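# Drop the towel in the pedal bin, lid closed

## Task

Get the towel inside the pedal bin and leave the bin's lid closed over it.

## Robot and tools

Robot: two UR-type arms, left_arm (root at about +0.094, +0.719, 0 m) and right_arm (root at about -0.023, -0.621, 0 m), each ending in a four-digit, 16-motor hand. right_arm has a right hand; left_arm has its mirror, a left hand. A camera stand sits behind the arms. Cameras: cam_high (672x504), cam_left_wrist and cam_right_wrist (616x616 fisheye).

Frames. Scene frame: origin at table-top height midway between the arms, +z up, +x out over the table, +y toward left_arm. Positions, orientations (quat wxyz) and velocities in results use this frame, in metres, m/s, rad/s. Each hand has a hand point near the index/middle knuckles. Its own axes: +z along the straight fingers toward the tips, +y out of the palm face, +x across the palm away from the thumb on the right hand but toward the thumb on the left hand. A rigid mast sticks out near the wrist on the palm side and can strike things.

The 48-number row (used by execute_actions and move). One flat list covers both arms, every value in [-1, 1]: left_arm dx, dy, dz, rx, ry, rz; then 16 left hand motor numbers; left current_limit; left speed; then the same 24 for right_arm. dx..rz are an offset, not a pose: measured from that arm's Hand target at the start of the action or move, along the Hand target's own axes. 1.0 = 0.6 m for dx, dy, dz and 180 degrees for the rotation vector rx, ry, rz. All six at 0 means hold/re-request the current Hand target. Repeating an offset moves further each time. Commanded orientation is clipped to 32 degrees from the measured one per control step.

Motor order per hand: index_mcp, index_abd, index_pip, index_dip, middle_mcp, middle_abd, middle_pip, middle_dip, ring_mcp, ring_abd, ring_pip, ring_dip, thumb_cmc, thumb_axl, thumb_mcp, thumb_ipl. Each is an absolute goal angle scaled between the hinge stops (-1..+1). Open hand: +0.75, 0, +0.58, +0.70 for each finger, thumb +0.71, +0.68, +0.23, +0.17. Moving toward -1 curls mcp/pip/dip toward the palm; thumb_cmc toward -1 swings the thumb across the palm. A 0 is a real goal, so to leave a hand unchanged resend its hand_goal, hand_current_limit and hand_speed. current_limit maps -1..+1 to 0..550 mA (start +0.4); speed sets set-point rate (speed+1)/2 of 8.5 rad/s (start -0.6). Both persist until rewritten.

Tools.
execute_actions(actions, cameras): actions is a list of actions; each action is up to 15 rows, one per 1/30 s step, every row counted from the action's starting Hand target; a short action repeats its last row to fill 15 steps. Images come only with an empty actions list or when cameras names them (["all"] or names).
move(target, speed, blend, stop_force, zero, blocking, cameras): straight-line path for each hand point. target is one 48-number row or up to 15 rows, all offsets from the same starting Hand targets. speed in m/s, 0.002 to 3.2 (default 0.25), one value or one per target; turning limited to twice that in rad/s. blend in m rounds corners of a list. stop_force in N, 4 to 120, ends an arm's path when its wrist sensor feels that much push against travel; unreliable when the hand rotates; omit it when moving off a contact. zero (default true) re-zeros before the move. blocking=false returns after 0.5 s while the move continues (not allowed with stop_force). Paths ignore obstacles; avoid routing a hand past its own arm's base.
wait(seconds 0..10): let time pass holding commands.
stop(): brake a running move.
zoom_image(camera, region [x0,y0,x1,y1] px, max 504x504): closer look at the newest image of that camera.
zero_wrist_force(arm): tare that arm's wrist sensor.
read_manual(section): licence text only.
finished_scene(): ends the scene for good; the bin must hold the towel with the lid shut without help.

Results. Per arm: end_effector_position/quat, velocities (omitted when joints read within noise), Hand target (the pose next offsets count from; the hand often rests a little short of it), joint positions and torques, Wrist force/torque plus peak line (in the hand's axes; push from a surface reads as force into the arm), hand_goal, hand_measured, hand_current_ma, hand_state (moving, goal, blocked, overload), hand_current_limit, hand_speed. Move results add a move: line: done, off_target, moving, held or fault, plus limits=paced (pose clipped) or limits=held (steps withheld).

Hazards. An arm stops for 10 s on a joint contact-torque overload or roughly 150 N of outside force; an arm driven even slightly past a firm contact can trip this, so approach slowly. A hand motor at 495 mA or more for 5 s shuts off for 10 s. Motors at 70 °C give MOTOR HOT; 85 °C brakes the arm 30-60 s. Any press between the two arms, including one hand gripping the other's fingers, can fail the scene. Don't strike the bin, table or stand hard, don't drop or fling the towel, and never let anything end up off the table.

Each tool is called by a JSON object that holds its "api" and its "payload".

## Session

{"api": "execute_actions", "payload": {"actions": []}}

Scene clock: 0.00 s.
left_arm: end_effector_position=(+0.5314, +0.0885, +0.3977) hand_goal=(+0.754, +0.000, +0.576, +0.696, +0.754, +0.000, +0.576, +0.696, +0.754, +0.000, +0.576, +0.696, +0.714, +0.678, +0.226, +0.168) hand_measured=(+0.754, +0.000, +0.576, +0.696, +0.754, +0.000, +0.576, +0.696, +0.754, +0.000, +0.576, +0.696, +0.714, +0.678, +0.226, +0.168) hand_current_ma=(+0, +0, +0, +0, +0, +0, +0, +0, +0, +0, +0, +0, +0, +0, +0, +0) hand_state=(goal, goal, goal, goal, goal, goal, goal, goal, goal, goal, goal, goal, goal, goal, goal, goal) hand_current_limit=0.40 hand_speed=-0.60 end_effector_quat_wxyz=(-0.130, +0.927, -0.091, +0.340) | right_arm: end_effector_position=(+0.6474, -0.0969, +0.2862) hand_goal=(+0.754, +0.000, +0.576, +0.696, +0.754, +0.000, +0.576, +0.696, +0.754, +0.000, +0.576, +0.696, +0.714, +0.678, +0.226, +0.168) hand_measured=(+0.754, +0.000, +0.576, +0.696, +0.754, +0.000, +0.576, +0.696, +0.754, +0.000, +0.576, +0.696, +0.714, +0.678, +0.226, +0.168) hand_current_ma=(+0, +0, +0, +0, +0, +0, +0, +0, +0, +0, +0, +0, +0, +0, +0, +0) hand_state=(goal, goal, goal, goal, goal, goal, goal, goal, goal, goal, goal, goal, goal, goal, goal, goal) hand_current_limit=0.40 hand_speed=-0.60 end_effector_quat_wxyz=(+0.698, -0.535, -0.477, +0.001)
Joint positions: left_arm=[-1.427 -1.24 1.564 1.352 0.832 3.449] | right_arm=[0.205 -0.815 1.53 2.377 0.56 2.457]
Joint velocities: within noise
Joint torques (N m): no reading
Motor temperatures (°C): left_arm=[32 33 31 35 43 36] | right_arm=[33 30 33 37 38 38]
Wrist force (N): no reading
Wrist torque (N m): no reading
Wrist force, peak (N): no reading
Hand target: left_arm +0.5314, +0.0885, +0.3977; -0.130, +0.927, -0.091, +0.340 | right_arm +0.6474, -0.0969, +0.2862; +0.698, -0.535, -0.477, +0.001

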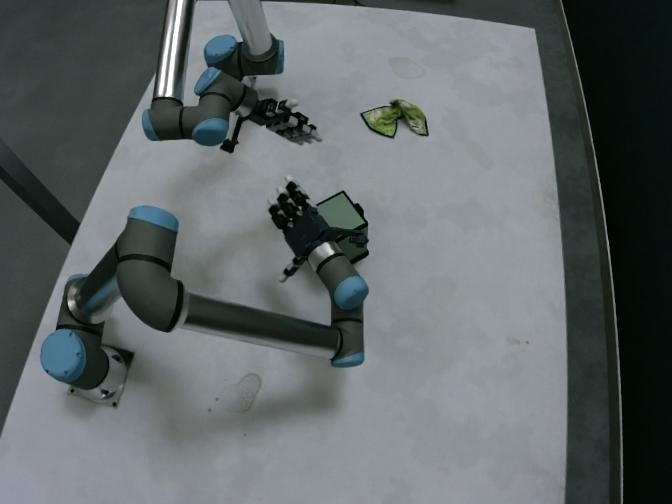

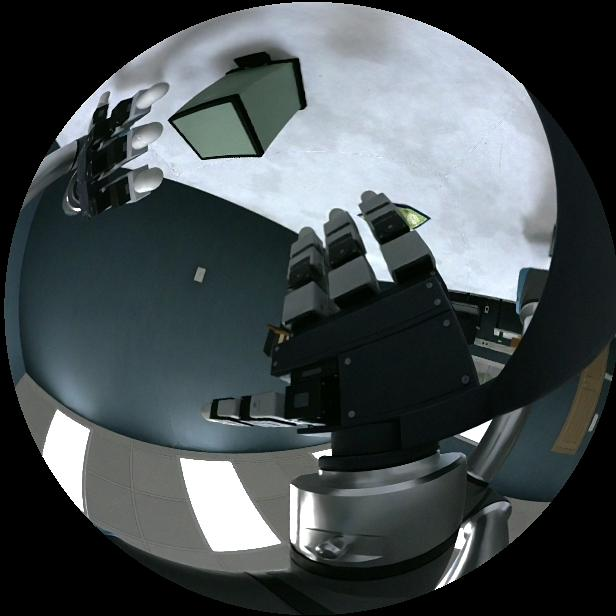

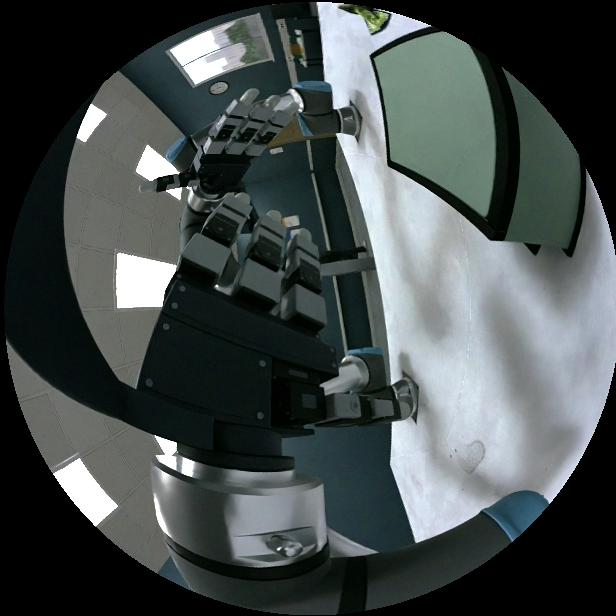

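{"api": "zoom_image", "payload": {"camera": "cam_high", "region": [240, 60, 460, 300]}}

{"api": "zoom_image", "payload": {"camera": "cam_left_wrist", "region": [130, 30, 460, 260]}}

{"api": "zoom_image", "payload": {"camera": "cam_right_wrist", "region": [310, 0, 616, 300]}}

Scaled by 2.100.

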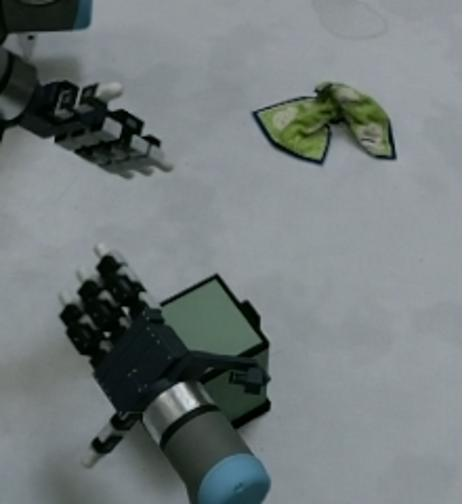

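Scaled by 1.527 from the camera's 616x616 image, which has a finer 880x880 frame.

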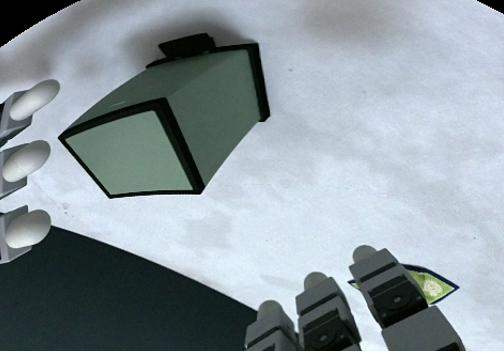

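Scaled by 1.647 from the camera's 616x616 image, which has a finer 880x880 frame.

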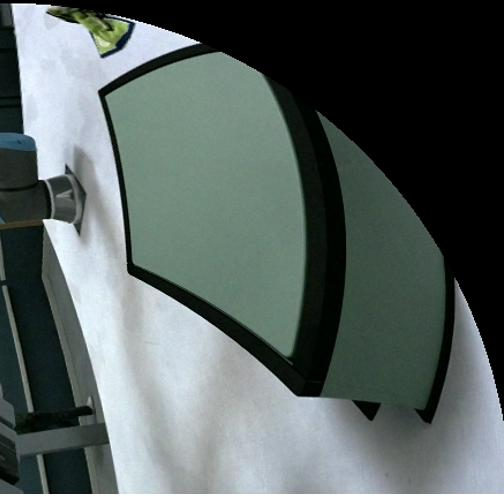

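{"api": "move", "payload": {"target": [-0.215, -0.80, 0.379, 0.0494, 0.1144, 0.4017, 0.754, 0, 0.576, 0.696, 0.754, 0, 0.576, 0.696, 0.754, 0, 0.576, 0.696, 0.714, 0.678, 0.226, 0.168, 0.4, -0.6, -0.053, -0.1615, -0.542, 0, 0, 0, 0.754, 0, 0.576, 0.696, 0.754, 0, 0.576, 0.696, 0.754, 0, 0.576, 0.696, 0.714, 0.678, 0.226, 0.168, 0.4, -0.6], "speed": 0.25, "cameras": ["all"]}}

Scene clock: 296.77 s.
left_arm: end_effector_position=(+0.6219, +0.6181, +0.2975) hand_goal=(+0.754, +0.000, +0.576, +0.696, +0.754, +0.000, +0.576, +0.696, +0.754, +0.000, +0.576, +0.696, +0.714, +0.678, +0.226, +0.168) hand_measured=(+0.746, +0.000, +0.576, +0.696, +0.746, +0.000, +0.576, +0.696, +0.746, +0.000, +0.576, +0.696, +0.708, +0.678, +0.224, +0.168) hand_current_ma=(-11, +0, +0, +0, -11, +0, +0, +0, -11, +0, +0, +0, -8, -1, -1, +0) hand_state=(goal, goal, goal, goal, goal, goal, goal, goal, goal, goal, goal, goal, goal, goal, goal, goal) hand_current_limit=0.40 hand_speed=-0.60 end_effector_quat_wxyz=(-0.353, +0.612, -0.613, +0.354) | right_arm: end_effector_position=(+0.7977, -0.3969, +0.3460) hand_goal=(+0.754, +0.000, +0.576, +0.696, +0.754, +0.000, +0.576, +0.696, +0.754, +0.000, +0.576, +0.696, +0.714, +0.678, +0.226, +0.168) hand_measured=(+0.748, +0.000, +0.576, +0.696, +0.748, +0.000, +0.576, +0.696, +0.748, +0.000, +0.576, +0.696, +0.708, +0.678, +0.226, +0.168) hand_current_ma=(-1, +0, +0, +0, -1, +0, +0, +0, -1, +0, +0, +0, -1, +0, +0, +0) hand_state=(goal, goal, goal, goal, goal, goal, goal, goal, goal, goal, goal, goal, goal, goal, goal, goal) hand_current_limit=0.40 hand_speed=-0.60 end_effector_quat_wxyz=(+0.698, -0.535, -0.477, +0.001)
Joint positions: left_arm=[-0.72 -1.812 2.143 0.32 0.971 5.876] | right_arm=[-0.133 -0.75 1.277 2.582 0.898 2.436]
Joint torques (N m): left_arm=[7.02 -10.96 -52.61 1.08 0.18 3.19] | right_arm=[6.26 -109.42 -23.87 -1.33 -2.77 -1.15]
Wrist force (N): left_arm=[2.1 1.2 -0.3] | right_arm=[0.1 0.3 -0.1]
Wrist torque (N m): left_arm=[0.02 -0.22 0.26] | right_arm=[0.04 -0.01 0.12]
Wrist force, peak (N): left_arm=[2.4 1.3 -0.3] | right_arm=[0.4 0.3 1.9]
Hand target: left_arm +0.6220, +0.6181, +0.2975; -0.353, +0.612, -0.613, +0.354 | right_arm +0.7976, -0.3969, +0.3461; +0.698, -0.535, -0.477, +0.001
Off the commanded pose: left_arm 0.000 m, 0 deg | right_arm 0.000 m, 0 deg.
move: done

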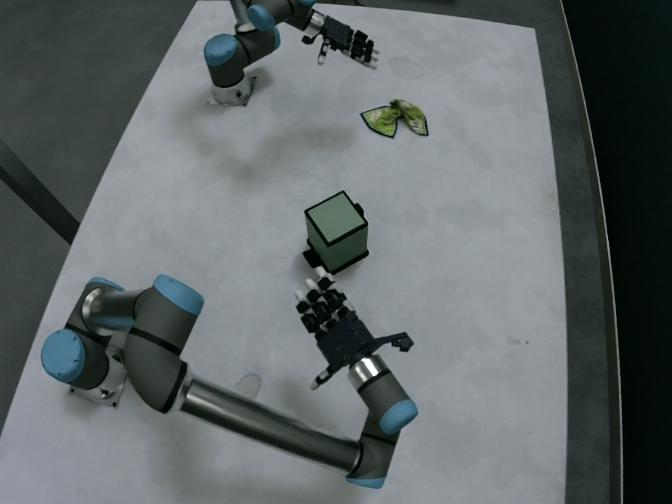

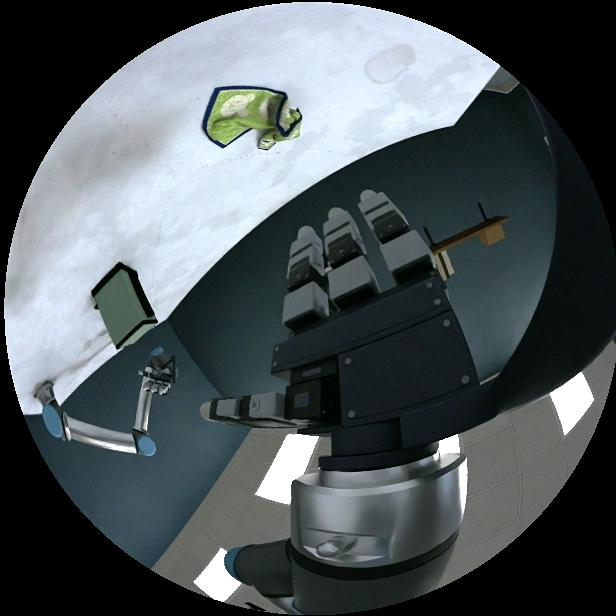

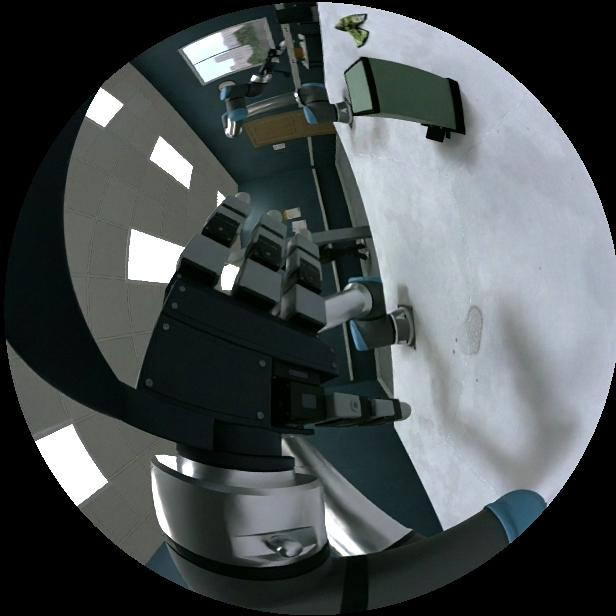

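{"api": "zoom_image", "payload": {"camera": "cam_high", "region": [280, 170, 400, 290]}}

{"api": "zoom_image", "payload": {"camera": "cam_right_wrist", "region": [330, 0, 490, 160]}}

{"api": "zoom_image", "payload": {"camera": "cam_left_wrist", "region": [80, 240, 200, 360]}}

{"api": "zoom_image", "payload": {"camera": "cam_left_wrist", "region": [190, 70, 320, 170]}}

{"api": "zoom_image", "payload": {"camera": "cam_high", "region": [350, 85, 440, 150]}}

Scaled by 4.200.

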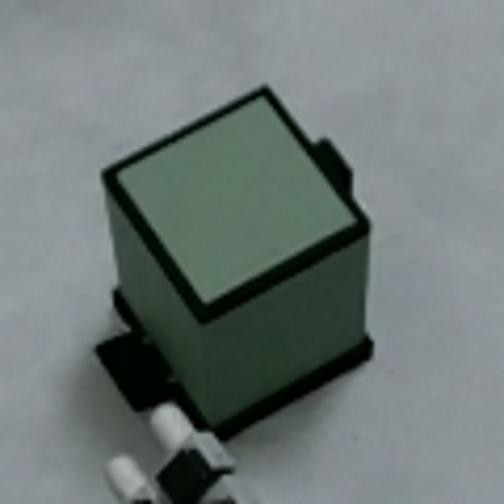

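Scaled by 3.150 from the camera's 616x616 image, which has a finer 880x880 frame.

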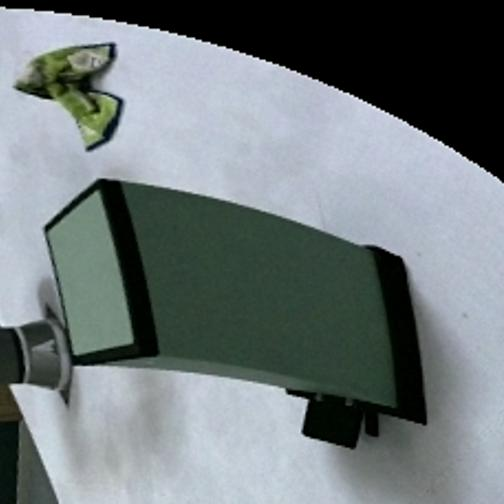

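Scaled by 4.200 from the camera's 616x616 image, which has a finer 880x880 frame.

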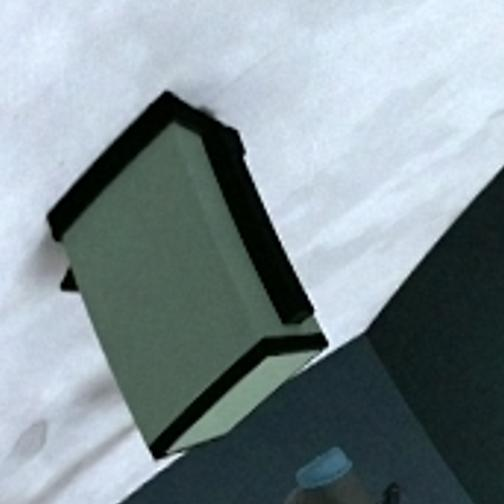

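Scaled by 3.877 from the camera's 616x616 image, which has a finer 880x880 frame.

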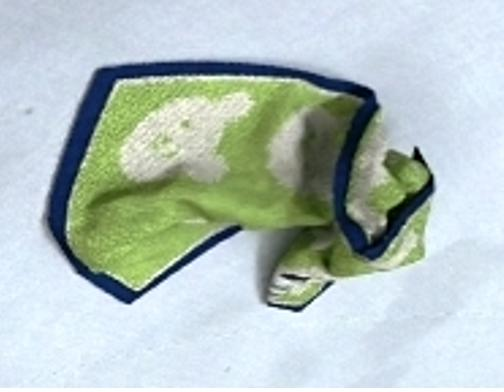

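Scaled by 5.600.

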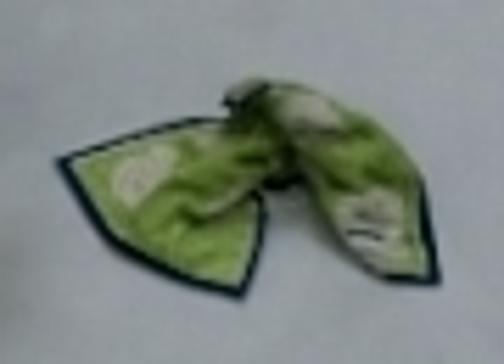

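{"api": "move", "payload": {"target": [-0.053, -0.174, 0.4345, 0.111, 0, 0, -0.10, 0, 0.48, 0.85, -0.12, 0, 0.48, 0.85, 0.754, 0, 0.576, 0.696, -0.565, 0.678, 0.04, 0.16, 0.4, -0.6, -0.2417, -0.133, 0.5717, -0.4248, 0.3495, 0.4389, 1.0, 0, 0.576, 0.696, 1.0, 0, 0.576, 0.696, 0.9, 0, -1.0, -0.4, 0.714, 0.678, 0.226, 0.168, 0.4, -0.6], "speed": 0.35, "cameras": ["all"]}}

Scene clock: 589.77 s.
left_arm: end_effector_position=(+0.9000, +0.6498, +0.2574) hand_goal=(-0.100, +0.000, +0.480, +0.850, -0.120, +0.000, +0.480, +0.850, +0.754, +0.000, +0.576, +0.696, -0.564, +0.678, +0.040, +0.160) hand_measured=(-0.102, +0.000, +0.480, +0.848, -0.122, +0.000, +0.480, +0.846, +0.746, +0.000, +0.576, +0.696, -0.562, +0.678, +0.040, +0.162) hand_current_ma=(-1, +0, +1, -2, -1, +0, +1, -3, -13, +0, +0, +0, +2, -1, +1, +1) hand_state=(goal, goal, goal, goal, goal, goal, goal, goal, goal, goal, goal, goal, goal, goal, goal, goal) hand_current_limit=0.40 hand_speed=-0.60 end_effector_quat_wxyz=(-0.454, +0.542, -0.542, +0.454) | right_arm: end_effector_position=(+0.4494, -0.2497, +0.3006) hand_goal=(+1.000, +0.000, +0.576, +0.696, +1.000, +0.000, +0.576, +0.696, +0.900, +0.000, -1.000, -0.400, +0.714, +0.678, +0.226, +0.168) hand_measured=(+0.984, +0.000, +0.576, +0.696, +0.984, +0.000, +0.576, +0.696, +0.890, +0.000, -0.996, -0.398, +0.706, +0.678, +0.224, +0.168) hand_current_ma=(-8, +0, +0, +0, -8, +0, +0, +0, -4, +0, +1, +0, -2, +0, +0, +0) hand_state=(goal, goal, goal, goal, goal, goal, goal, goal, goal, goal, goal, goal, goal, goal, goal, goal) hand_current_limit=0.40 hand_speed=-0.60 end_effector_quat_wxyz=(-0.236, +0.883, -0.393, +0.105)
Joint positions: left_arm=[-0.393 -1.438 1.963 -0.336 1.193 6.213] | right_arm=[0.333 -1.427 1.738 0.779 1.36 5.901]
Joint torques (N m): left_arm=[-14.1 -63.7 -35.95 0.77 -1.48 -3.2] | right_arm=[8.57 -64.42 -28.87 -0.89 1.08 1.93]
Wrist force (N): left_arm=[1.7 1.4 -1.1] | right_arm=[0.3 0.3 -0.2]
Wrist torque (N m): left_arm=[0.15 -0.15 0.02] | right_arm=[0.17 -0.35 -0.04]
Wrist force, peak (N): left_arm=[2.2 1.7 -1.3] | right_arm=[0.0 0.8 -1.7]
Hand target: left_arm +0.8999, +0.6497, +0.2574; -0.454, +0.542, -0.542, +0.454 | right_arm +0.4493, -0.2497, +0.3005; -0.235, +0.883, -0.393, +0.105
Off the commanded pose: left_arm 0.000 m, 0 deg | right_arm 0.000 m, 0 deg.
move: done

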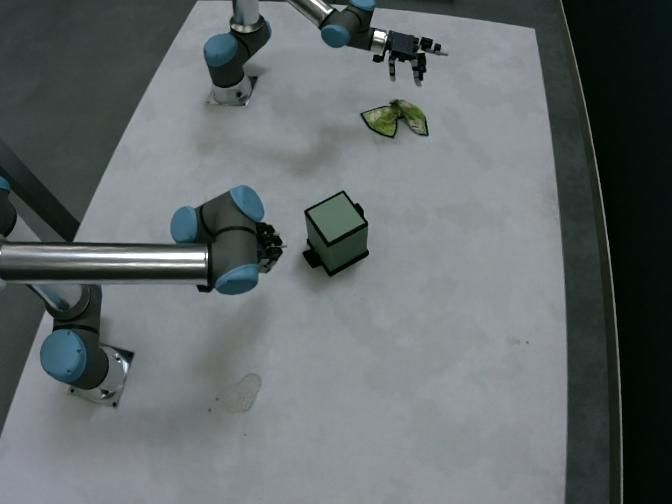

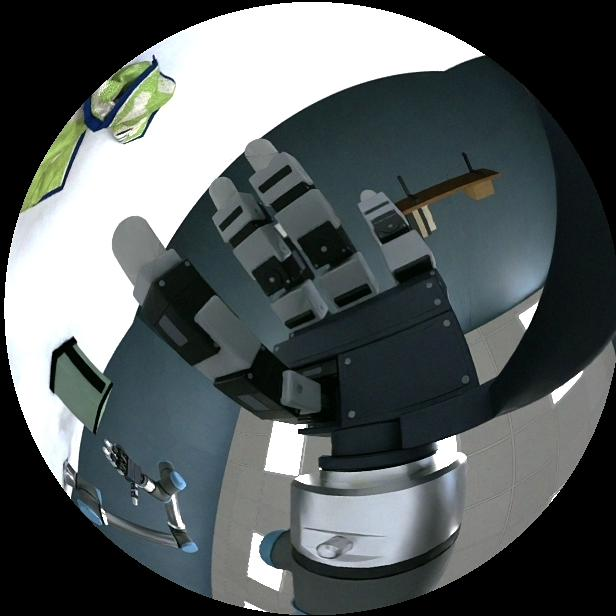

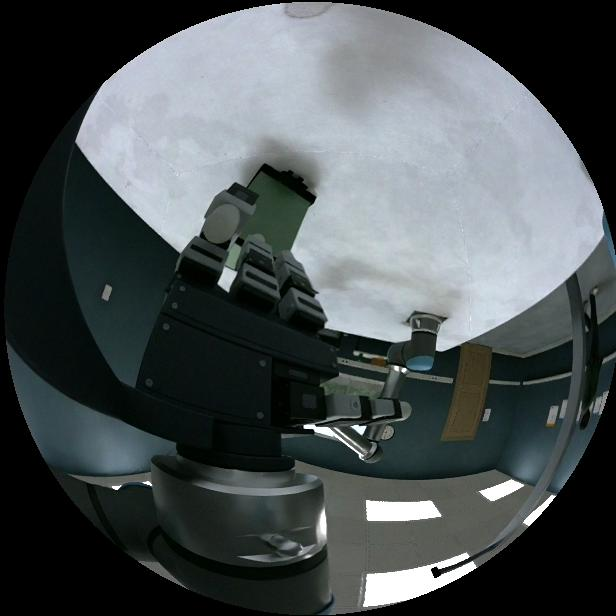

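{"api": "zoom_image", "payload": {"camera": "cam_left_wrist", "region": [0, 40, 300, 340]}}

{"api": "zoom_image", "payload": {"camera": "cam_high", "region": [340, 20, 480, 160]}}

{"api": "zoom_image", "payload": {"camera": "cam_right_wrist", "region": [180, 140, 350, 310]}}

{"api": "zoom_image", "payload": {"camera": "cam_high", "region": [240, 170, 400, 300]}}

Scaled by 1.680 from the camera's 616x616 image, which has a finer 880x880 frame.

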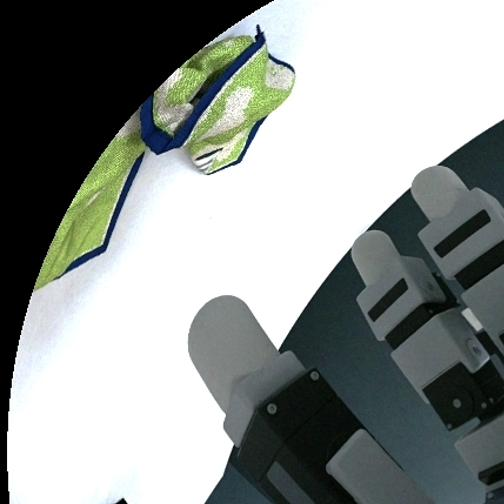

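Scaled by 3.600.

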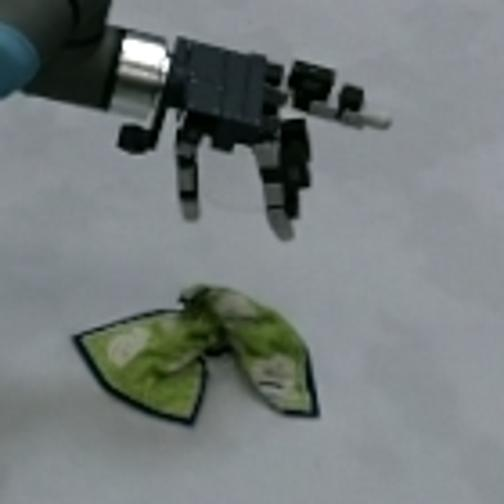

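Scaled by 2.965 from the camera's 616x616 image, which has a finer 880x880 frame.

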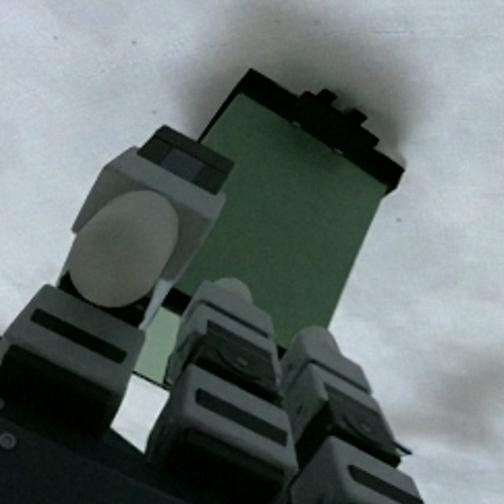

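Scaled by 3.150.

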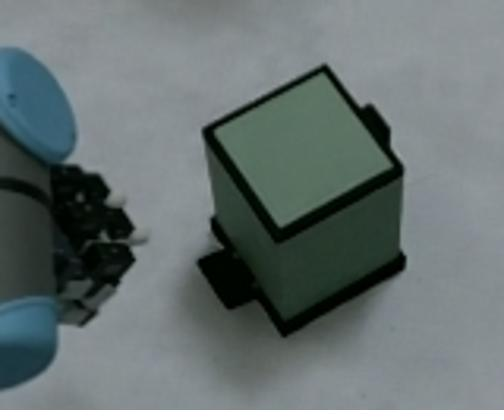

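{"api": "move", "payload": {"target": [0, 0.2085, 0.0368, 0, 0, 0, -0.10, 0, 0.48, 0.85, -0.12, 0, 0.48, 0.85, 0.754, 0, 0.576, 0.696, -0.565, 0.678, 0.04, 0.16, 0.4, -0.6, -0.0074, 0.0028, 0.2872, 0, 0, 0, 1.0, 0, 0.576, 0.696, 1.0, 0, 0.576, 0.696, 0.9, 0, -1.0, -0.4, 0.714, 0.678, 0.226, 0.168, 0.4, -0.6], "speed": 0.2, "cameras": ["all"]}}

{"api": "zoom_image", "payload": {"camera": "cam_left_wrist", "region": [0, 40, 300, 340]}}

{"api": "zoom_image", "payload": {"camera": "cam_high", "region": [340, 20, 480, 160]}}

{"api": "zoom_image", "payload": {"camera": "cam_right_wrist", "region": [180, 140, 350, 310]}}

{"api": "zoom_image", "payload": {"camera": "cam_high", "region": [240, 170, 400, 300]}}

Scene clock: 709.70 s.
left_arm: end_effector_position=(+0.8998, +0.6497, +0.1303) hand_goal=(-0.100, +0.000, +0.480, +0.850, -0.120, +0.000, +0.480, +0.850, +0.754, +0.000, +0.576, +0.696, -0.564, +0.678, +0.040, +0.160) hand_measured=(-0.102, +0.000, +0.480, +0.848, -0.122, +0.000, +0.480, +0.846, +0.744, +0.000, +0.576, +0.696, -0.562, +0.678, +0.040, +0.162) hand_current_ma=(-2, +0, +1, -2, -2, +0, +1, -3, -16, +0, +0, +0, +2, -1, +1, +1) hand_state=(goal, goal, goal, goal, goal, goal, goal, goal, goal, goal, goal, goal, goal, goal, goal, goal) hand_current_limit=0.40 hand_speed=-0.60 end_effector_quat_wxyz=(-0.454, +0.542, -0.542, +0.454) | right_arm: end_effector_position=(+0.5092, -0.1899, +0.1504) hand_goal=(+1.000, +0.000, +0.576, +0.696, +1.000, +0.000, +0.576, +0.696, +0.900, +0.000, -1.000, -0.400, +0.714, +0.678, +0.226, +0.168) hand_measured=(+0.984, +0.000, +0.576, +0.696, +0.984, +0.000, +0.576, +0.696, +0.890, +0.000, -0.996, -0.398, +0.706, +0.678, +0.224, +0.168) hand_current_ma=(-8, +0, +0, +0, -8, +0, +0, +0, -4, +0, +1, +0, -2, +0, +0, +0) hand_state=(goal, goal, goal, goal, goal, goal, goal, goal, goal, goal, goal, goal, goal, goal, goal, goal) hand_current_limit=0.40 hand_speed=-0.60 end_effector_quat_wxyz=(-0.236, +0.883, -0.393, +0.105)
Joint positions: left_arm=[-0.393 -1.3 2.066 -0.577 1.193 6.212] | right_arm=[0.399 -1.195 1.722 0.551 1.39 5.96]
Joint torques (N m): left_arm=[-4.65 -59.54 -44.33 -0.46 0.15 2.22] | right_arm=[-7.13 -60.76 -23.22 4.47 -1.83 -2.94]
Wrist force (N): left_arm=[1.6 1.5 -1.2] | right_arm=[0.4 0.2 0.0]
Wrist torque (N m): left_arm=[0.13 -0.12 0.05] | right_arm=[0.14 -0.37 -0.11]
Wrist force, peak (N): left_arm=[1.8 2.9 -0.6] | right_arm=[0.2 0.6 -2.8]
Hand target: left_arm +0.8998, +0.6497, +0.1304; -0.454, +0.542, -0.542, +0.454 | right_arm +0.5090, -0.1900, +0.1503; -0.235, +0.883, -0.393, +0.105
Off the commanded pose: left_arm 0.000 m, 0 deg | right_arm 0.000 m, 0 deg.
move: done

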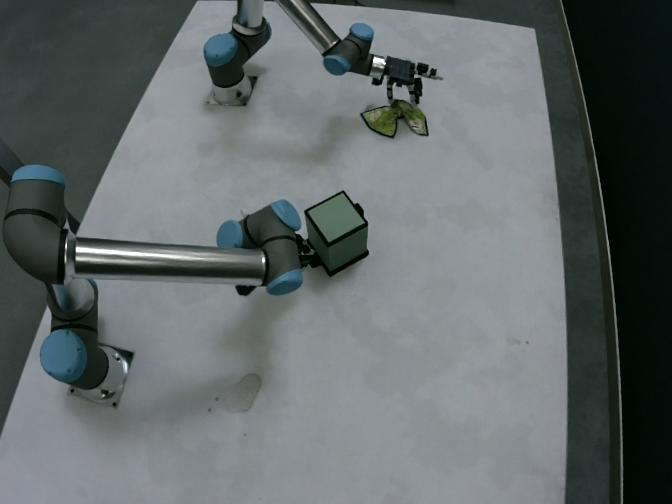

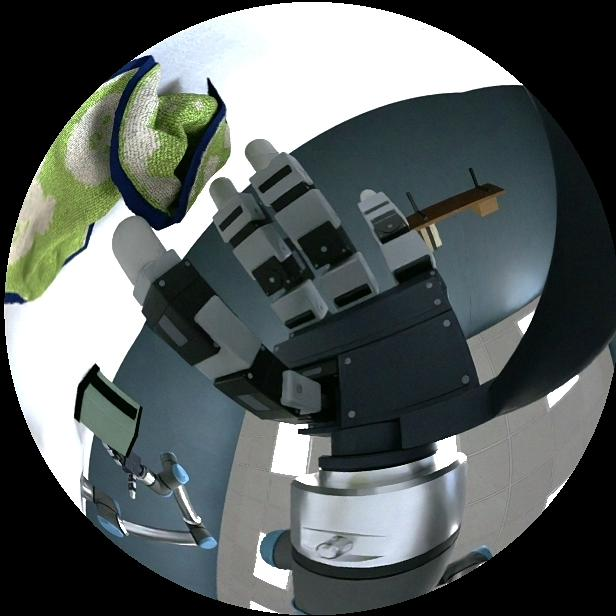

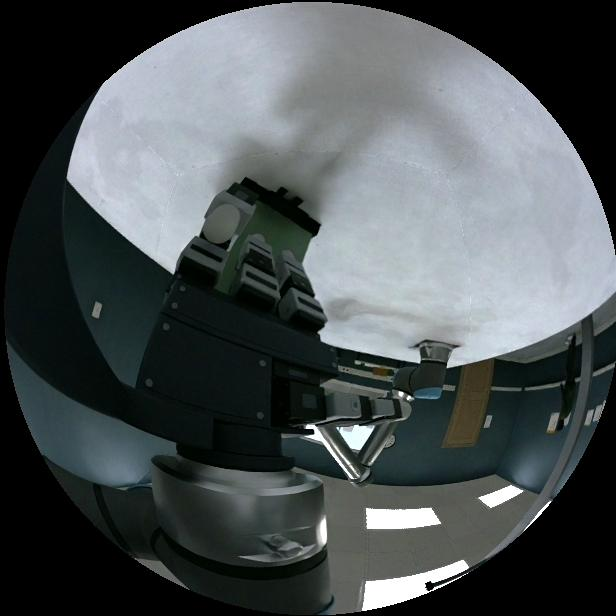

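Scaled by 1.680 from the camera's 616x616 image, which has a finer 880x880 frame.

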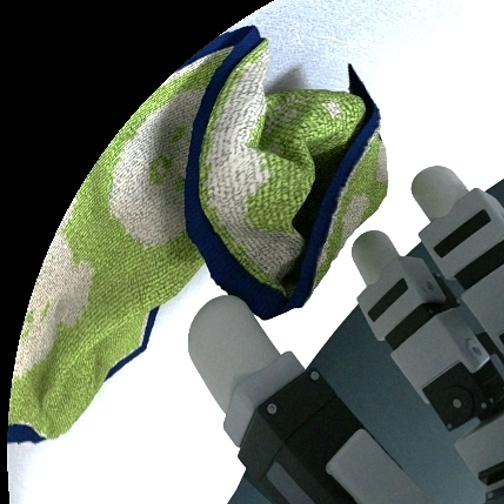

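Scaled by 3.600.

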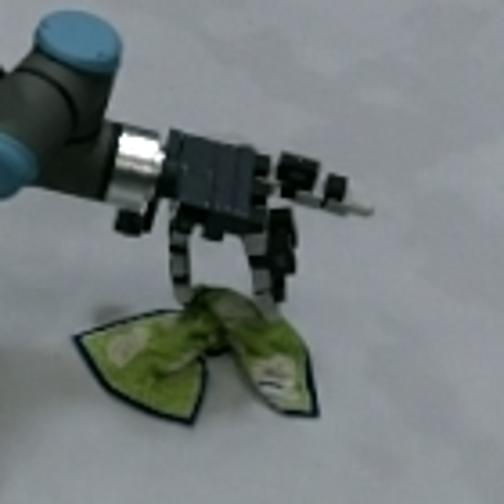

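Scaled by 2.965 from the camera's 616x616 image, which has a finer 880x880 frame.

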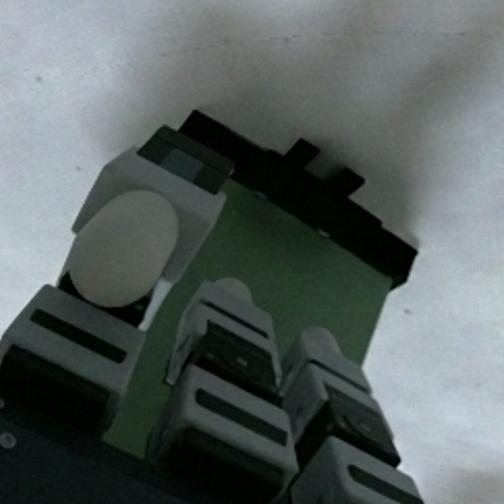

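Scaled by 3.150.

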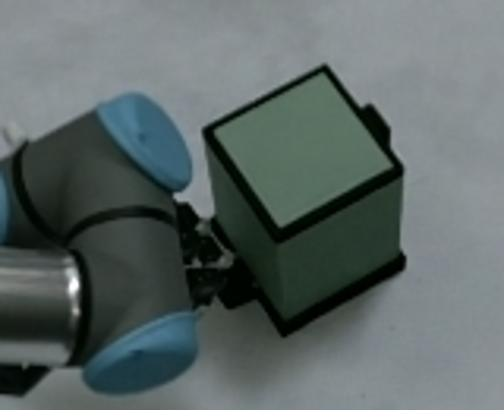

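{"api": "move", "payload": {"target": [0, 0.0919, 0.0162, 0, 0, 0, -0.10, 0, 0.48, 0.85, -0.12, 0, 0.48, 0.85, 0.754, 0, 0.576, 0.696, -0.565, 0.678, 0.04, 0.16, 0.4, -0.6, 0, 0, 0, 0, 0, 0, 1.0, 0, 0.576, 0.696, 1.0, 0, 0.576, 0.696, 0.9, 0, -1.0, -0.4, 0.714, 0.678, 0.226, 0.168, 0.4, -0.6], "speed": 0.06, "stop_force": 8, "cameras": ["cam_high", "cam_left_wrist"]}}

{"api": "zoom_image", "payload": {"camera": "cam_left_wrist", "region": [0, 40, 300, 340]}}

{"api": "zoom_image", "payload": {"camera": "cam_high", "region": [340, 20, 480, 160]}}

Scene clock: 742.90 s.
left_arm: end_effector_position=(+0.8998, +0.6497, +0.0744) hand_goal=(-0.100, +0.000, +0.480, +0.850, -0.120, +0.000, +0.480, +0.850, +0.754, +0.000, +0.576, +0.696, -0.564, +0.678, +0.040, +0.160) hand_measured=(-0.100, +0.000, +0.480, +0.848, -0.122, +0.000, +0.480, +0.846, +0.744, +0.000, +0.576, +0.696, -0.562, +0.678, +0.040, +0.162) hand_current_ma=(-1, +0, +1, -2, -2, +0, +1, -3, -16, +0, +0, +0, +2, -1, +1, +1) hand_state=(goal, goal, goal, goal, goal, goal, goal, goal, goal, goal, goal, goal, goal, goal, goal, goal) hand_current_limit=0.40 hand_speed=-0.60 end_effector_quat_wxyz=(-0.454, +0.542, -0.542, +0.454) | right_arm: end_effector_position=(+0.5090, -0.1900, +0.1503) hand_goal=(+1.000, +0.000, +0.576, +0.696, +1.000, +0.000, +0.576, +0.696, +0.900, +0.000, -1.000, -0.400, +0.714, +0.678, +0.226, +0.168) hand_measured=(+0.984, +0.000, +0.576, +0.696, +0.984, +0.000, +0.576, +0.696, +0.890, +0.000, -0.996, -0.398, +0.706, +0.678, +0.224, +0.168) hand_current_ma=(-8, +0, +0, +0, -8, +0, +0, +0, -4, +0, +1, +0, -2, +0, +0, +0) hand_state=(goal, goal, goal, goal, goal, goal, goal, goal, goal, goal, goal, goal, goal, goal, goal, goal) hand_current_limit=0.40 hand_speed=-0.60 end_effector_quat_wxyz=(-0.235, +0.883, -0.393, +0.105)
Joint positions: left_arm=[-0.393 -1.224 2.097 -0.684 1.193 6.212] | right_arm=[0.399 -1.195 1.723 0.551 1.39 5.96]
Joint torques (N m): left_arm=[-14.43 -75.23 -40.07 1.05 -1.61 -2.34] | right_arm=[-7.46 -47.53 -23.47 -0.05 -2.19 -2.59]
Wrist force (N): left_arm=[2.0 0.5 -0.9] | right_arm=[0.5 0.7 -0.6]
Wrist torque (N m): left_arm=[0.11 -0.13 0.07] | right_arm=[0.24 -0.37 -0.08]
Wrist force, peak (N): left_arm=[1.7 1.6 -1.4] | right_arm=[0.8 1.1 -0.2]
Hand target: left_arm +0.8998, +0.6496, +0.0744; -0.454, +0.542, -0.542, +0.454 | right_arm +0.5090, -0.1900, +0.1503; -0.235, +0.883, -0.393, +0.105
Off the commanded pose: left_arm 0.000 m, 0 deg | right_arm 0.000 m, 0 deg.
move: done
Images, in order (width x height): cam_high 672x504, cam_left_wrist 616x616.

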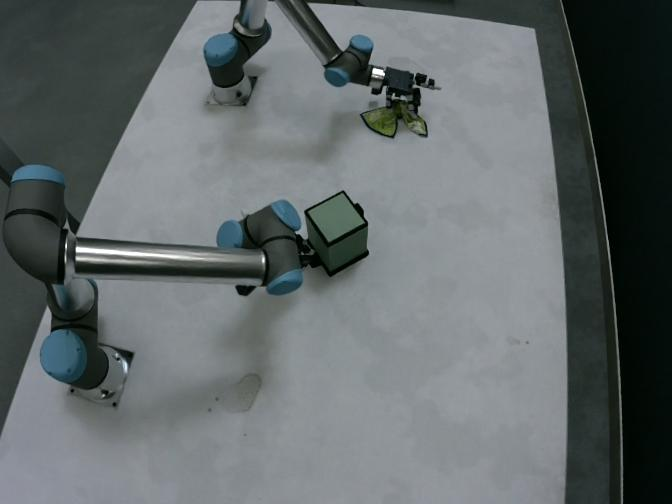

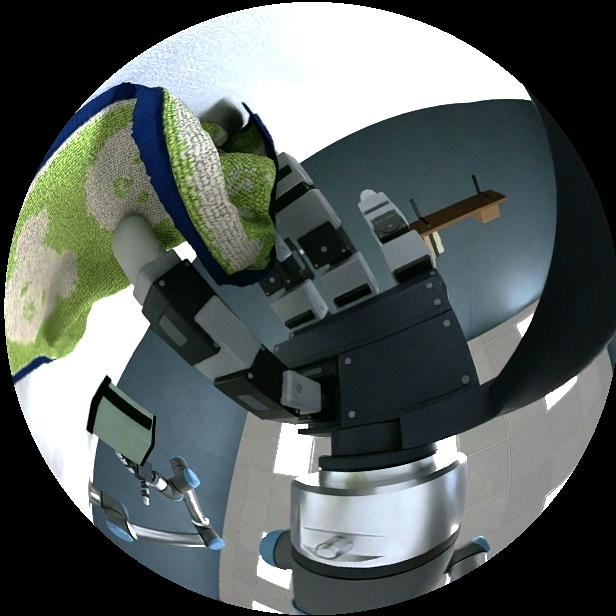

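Scaled by 1.680 from the camera's 616x616 image, which has a finer 880x880 frame.

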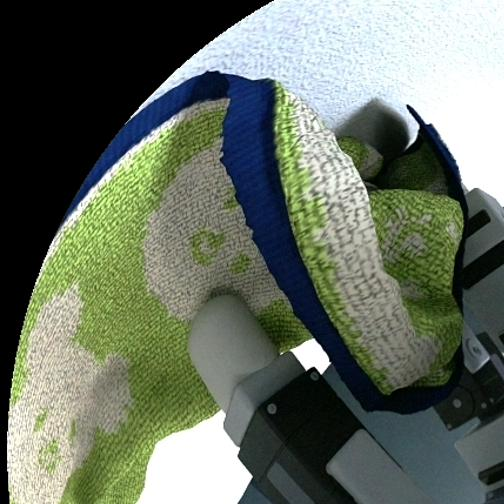

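Scaled by 3.600.

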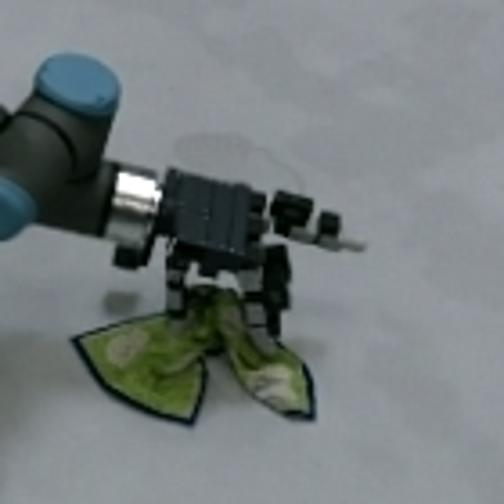

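{"api": "move", "payload": {"target": [0, 0, 0, 0, 0, 0, -0.80, 0, 0.45, 0.75, -0.80, 0, 0.45, 0.75, 0.754, 0, 0.576, 0.696, -0.565, 0.678, -0.06, 0.08, 0.3, -0.8, 0, 0, 0, 0, 0, 0, 1.0, 0, 0.576, 0.696, 1.0, 0, 0.576, 0.696, 0.9, 0, -1.0, -0.4, 0.714, 0.678, 0.226, 0.168, 0.4, -0.6], "speed": 0.06, "cameras": ["cam_high", "cam_left_wrist"]}}

{"api": "zoom_image", "payload": {"camera": "cam_left_wrist", "region": [0, 40, 300, 340]}}

Scene clock: 755.63 s.
left_arm: end_effector_position=(+0.8998, +0.6496, +0.0744) hand_goal=(-0.800, +0.000, +0.450, +0.750, -0.800, +0.000, +0.450, +0.750, +0.754, +0.000, +0.576, +0.696, -0.564, +0.678, -0.060, +0.080) hand_measured=(-0.330, -0.002, +0.476, +0.760, -0.402, -0.006, +0.472, +0.760, +0.744, +0.000, +0.576, +0.696, -0.548, +0.680, -0.010, +0.098) hand_current_ma=(+357, -2, +52, +15, +357, -6, +44, +16, -16, +0, +0, +0, +28, +1, +181, +49) hand_state=(blocked, goal, blocked, goal, blocked, goal, blocked, goal, goal, goal, goal, goal, goal, goal, blocked, goal) hand_current_limit=0.30 hand_speed=-0.80 end_effector_quat_wxyz=(-0.454, +0.542, -0.542, +0.454) | right_arm: end_effector_position=(+0.5090, -0.1900, +0.1503) hand_goal=(+1.000, +0.000, +0.576, +0.696, +1.000, +0.000, +0.576, +0.696, +0.900, +0.000, -1.000, -0.400, +0.714, +0.678, +0.226, +0.168) hand_measured=(+0.984, +0.000, +0.576, +0.696, +0.984, +0.000, +0.576, +0.696, +0.890, +0.000, -0.996, -0.398, +0.706, +0.678, +0.224, +0.168) hand_current_ma=(-8, +0, +0, +0, -8, +0, +0, +0, -4, +0, +1, +0, -2, +0, +0, +0) hand_state=(goal, goal, goal, goal, goal, goal, goal, goal, goal, goal, goal, goal, goal, goal, goal, goal) hand_current_limit=0.40 hand_speed=-0.60 end_effector_quat_wxyz=(-0.235, +0.883, -0.393, +0.105)
Joint positions: left_arm=[-0.393 -1.224 2.097 -0.684 1.193 6.212] | right_arm=[0.399 -1.195 1.723 0.551 1.39 5.96]
Joint torques (N m): left_arm=[-14.88 -73.13 -38.3 1.15 -1.3 -2.05] | right_arm=[-7.06 -48.36 -23.88 0.06 -1.91 -2.47]
Wrist force (N): left_arm=[2.0 -0.3 -0.6] | right_arm=[0.4 0.7 -0.2]
Wrist torque (N m): left_arm=[0.15 -0.12 0.05] | right_arm=[0.20 -0.35 -0.09]
Wrist force, peak (N): left_arm=[2.4 0.5 -0.7] | right_arm=[0.4 1.3 -0.2]
Hand target: left_arm +0.8998, +0.6496, +0.0744; -0.454, +0.542, -0.542, +0.454 | right_arm +0.5090, -0.1900, +0.1503; -0.235, +0.883, -0.393, +0.105
Off the commanded pose: left_arm 0.000 m, 0 deg | right_arm 0.000 m, 0 deg.
move: done
Images, in order (width x height): cam_high 672x504, cam_left_wrist 616x616.

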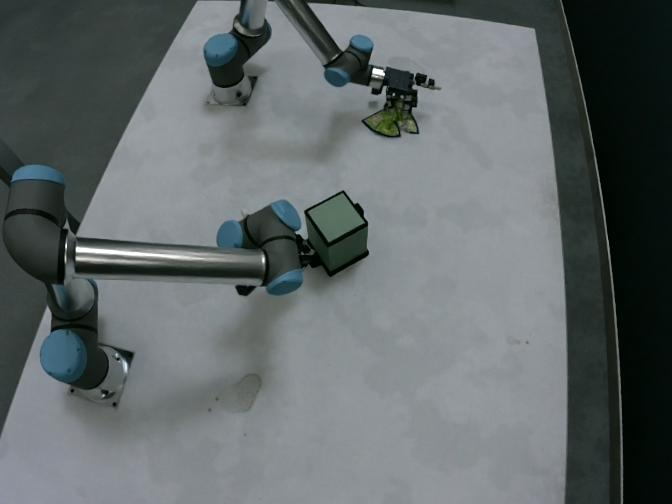

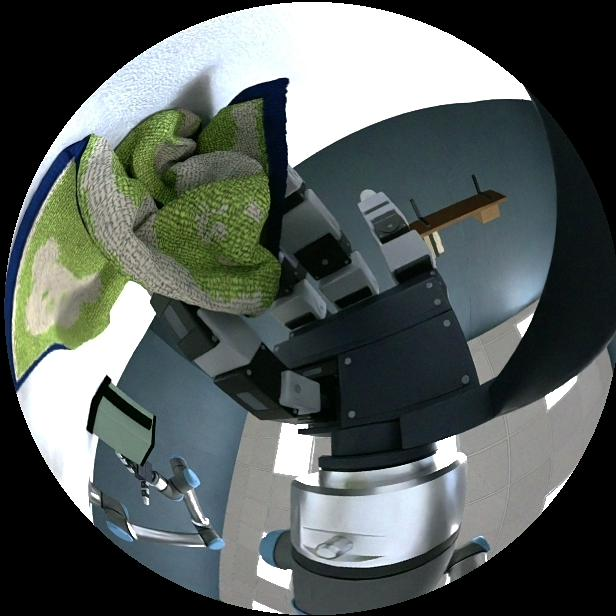

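Scaled by 1.680 from the camera's 616x616 image, which has a finer 880x880 frame.

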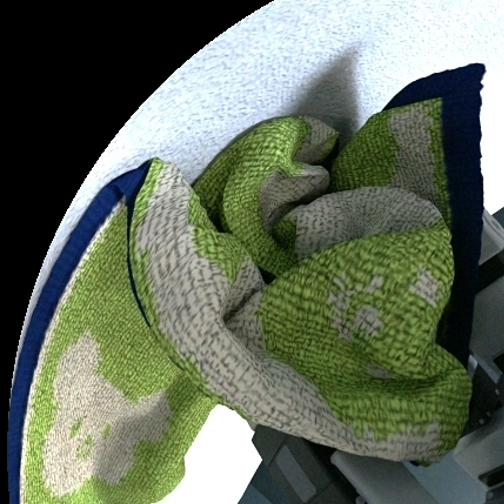

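{"api": "move", "payload": {"target": [0, -0.43, -0.076, 0, 0, 0, -0.80, 0, 0.45, 0.75, -0.80, 0, 0.45, 0.75, 0.754, 0, 0.576, 0.696, -0.565, 0.678, -0.06, 0.08, 0.3, -0.8, 0, 0, 0, 0, 0, 0, 1.0, 0, 0.576, 0.696, 1.0, 0, 0.576, 0.696, 0.9, 0, -1.0, -0.4, 0.714, 0.678, 0.226, 0.168, 0.4, -0.6], "speed": 0.12, "cameras": ["cam_high", "cam_left_wrist"]}}

{"api": "zoom_image", "payload": {"camera": "cam_high", "region": [340, 0, 480, 140]}}

Scene clock: 793.70 s.
left_arm: end_effector_position=(+0.8999, +0.6497, +0.3364) hand_goal=(-0.800, +0.000, +0.450, +0.750, -0.800, +0.000, +0.450, +0.750, +0.754, +0.000, +0.576, +0.696, -0.564, +0.678, -0.060, +0.080) hand_measured=(-0.362, -0.004, +0.476, +0.760, -0.478, -0.012, +0.472, +0.760, +0.744, +0.000, +0.576, +0.696, -0.538, +0.680, -0.002, +0.100) hand_current_ma=(+358, -5, +53, +15, +358, -16, +45, +16, -16, +0, +0, +0, +57, +2, +226, +60) hand_state=(blocked, goal, blocked, goal, blocked, goal, blocked, goal, goal, goal, goal, goal, blocked, goal, blocked, blocked) hand_current_limit=0.30 hand_speed=-0.80 end_effector_quat_wxyz=(-0.454, +0.542, -0.542, +0.455) | right_arm: end_effector_position=(+0.5090, -0.1900, +0.1503) hand_goal=(+1.000, +0.000, +0.576, +0.696, +1.000, +0.000, +0.576, +0.696, +0.900, +0.000, -1.000, -0.400, +0.714, +0.678, +0.226, +0.168) hand_measured=(+0.984, +0.000, +0.576, +0.696, +0.984, +0.000, +0.576, +0.696, +0.890, +0.000, -0.996, -0.398, +0.706, +0.678, +0.224, +0.168) hand_current_ma=(-8, +0, +0, +0, -8, +0, +0, +0, -4, +0, +1, +0, -2, +0, +0, +0) hand_state=(goal, goal, goal, goal, goal, goal, goal, goal, goal, goal, goal, goal, goal, goal, goal, goal) hand_current_limit=0.40 hand_speed=-0.60 end_effector_quat_wxyz=(-0.235, +0.883, -0.393, +0.105)
Joint positions: left_arm=[-0.393 -1.498 1.876 -0.189 1.193 6.212] | right_arm=[0.399 -1.195 1.723 0.551 1.39 5.96]
Joint torques (N m): left_arm=[6.96 -43 -41.38 -3.95 1.84 -0.35] | right_arm=[-7.86 -50.13 -23.21 -0.06 -1.79 -2.53]
Wrist force (N): left_arm=[1.7 1.8 -1.0] | right_arm=[0.3 0.4 0.1]
Wrist torque (N m): left_arm=[0.20 -0.15 0.06] | right_arm=[0.16 -0.36 -0.10]
Wrist force, peak (N): left_arm=[1.7 2.7 -0.6] | right_arm=[0.6 1.3 0.0]
Hand target: left_arm +0.8999, +0.6497, +0.3364; -0.454, +0.542, -0.542, +0.454 | right_arm +0.5090, -0.1900, +0.1503; -0.235, +0.883, -0.393, +0.105
Off the commanded pose: left_arm 0.000 m, 0 deg | right_arm 0.000 m, 0 deg.
move: done
Images, in order (width x height): cam_high 672x504, cam_left_wrist 616x616.

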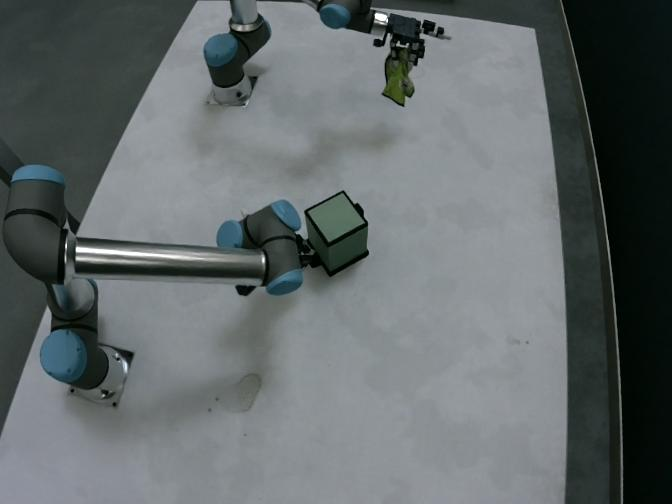

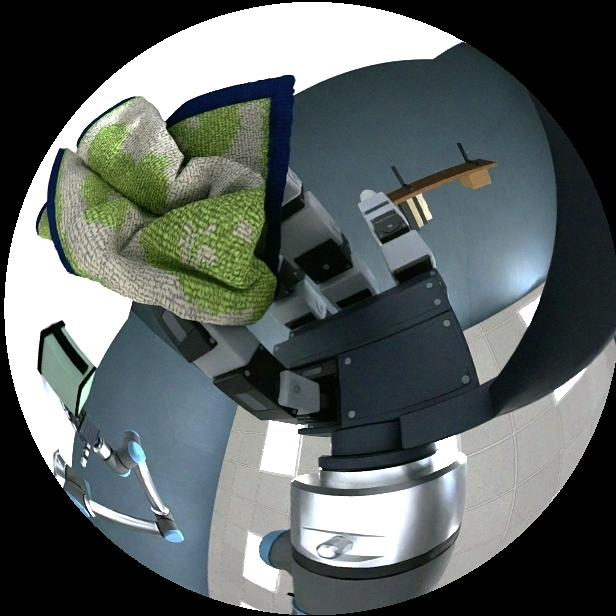

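Scaled by 3.600.

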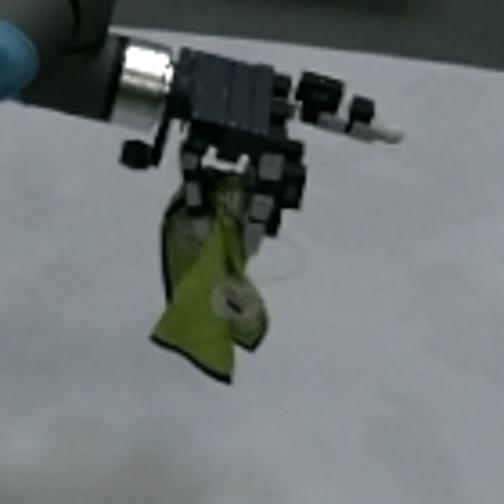

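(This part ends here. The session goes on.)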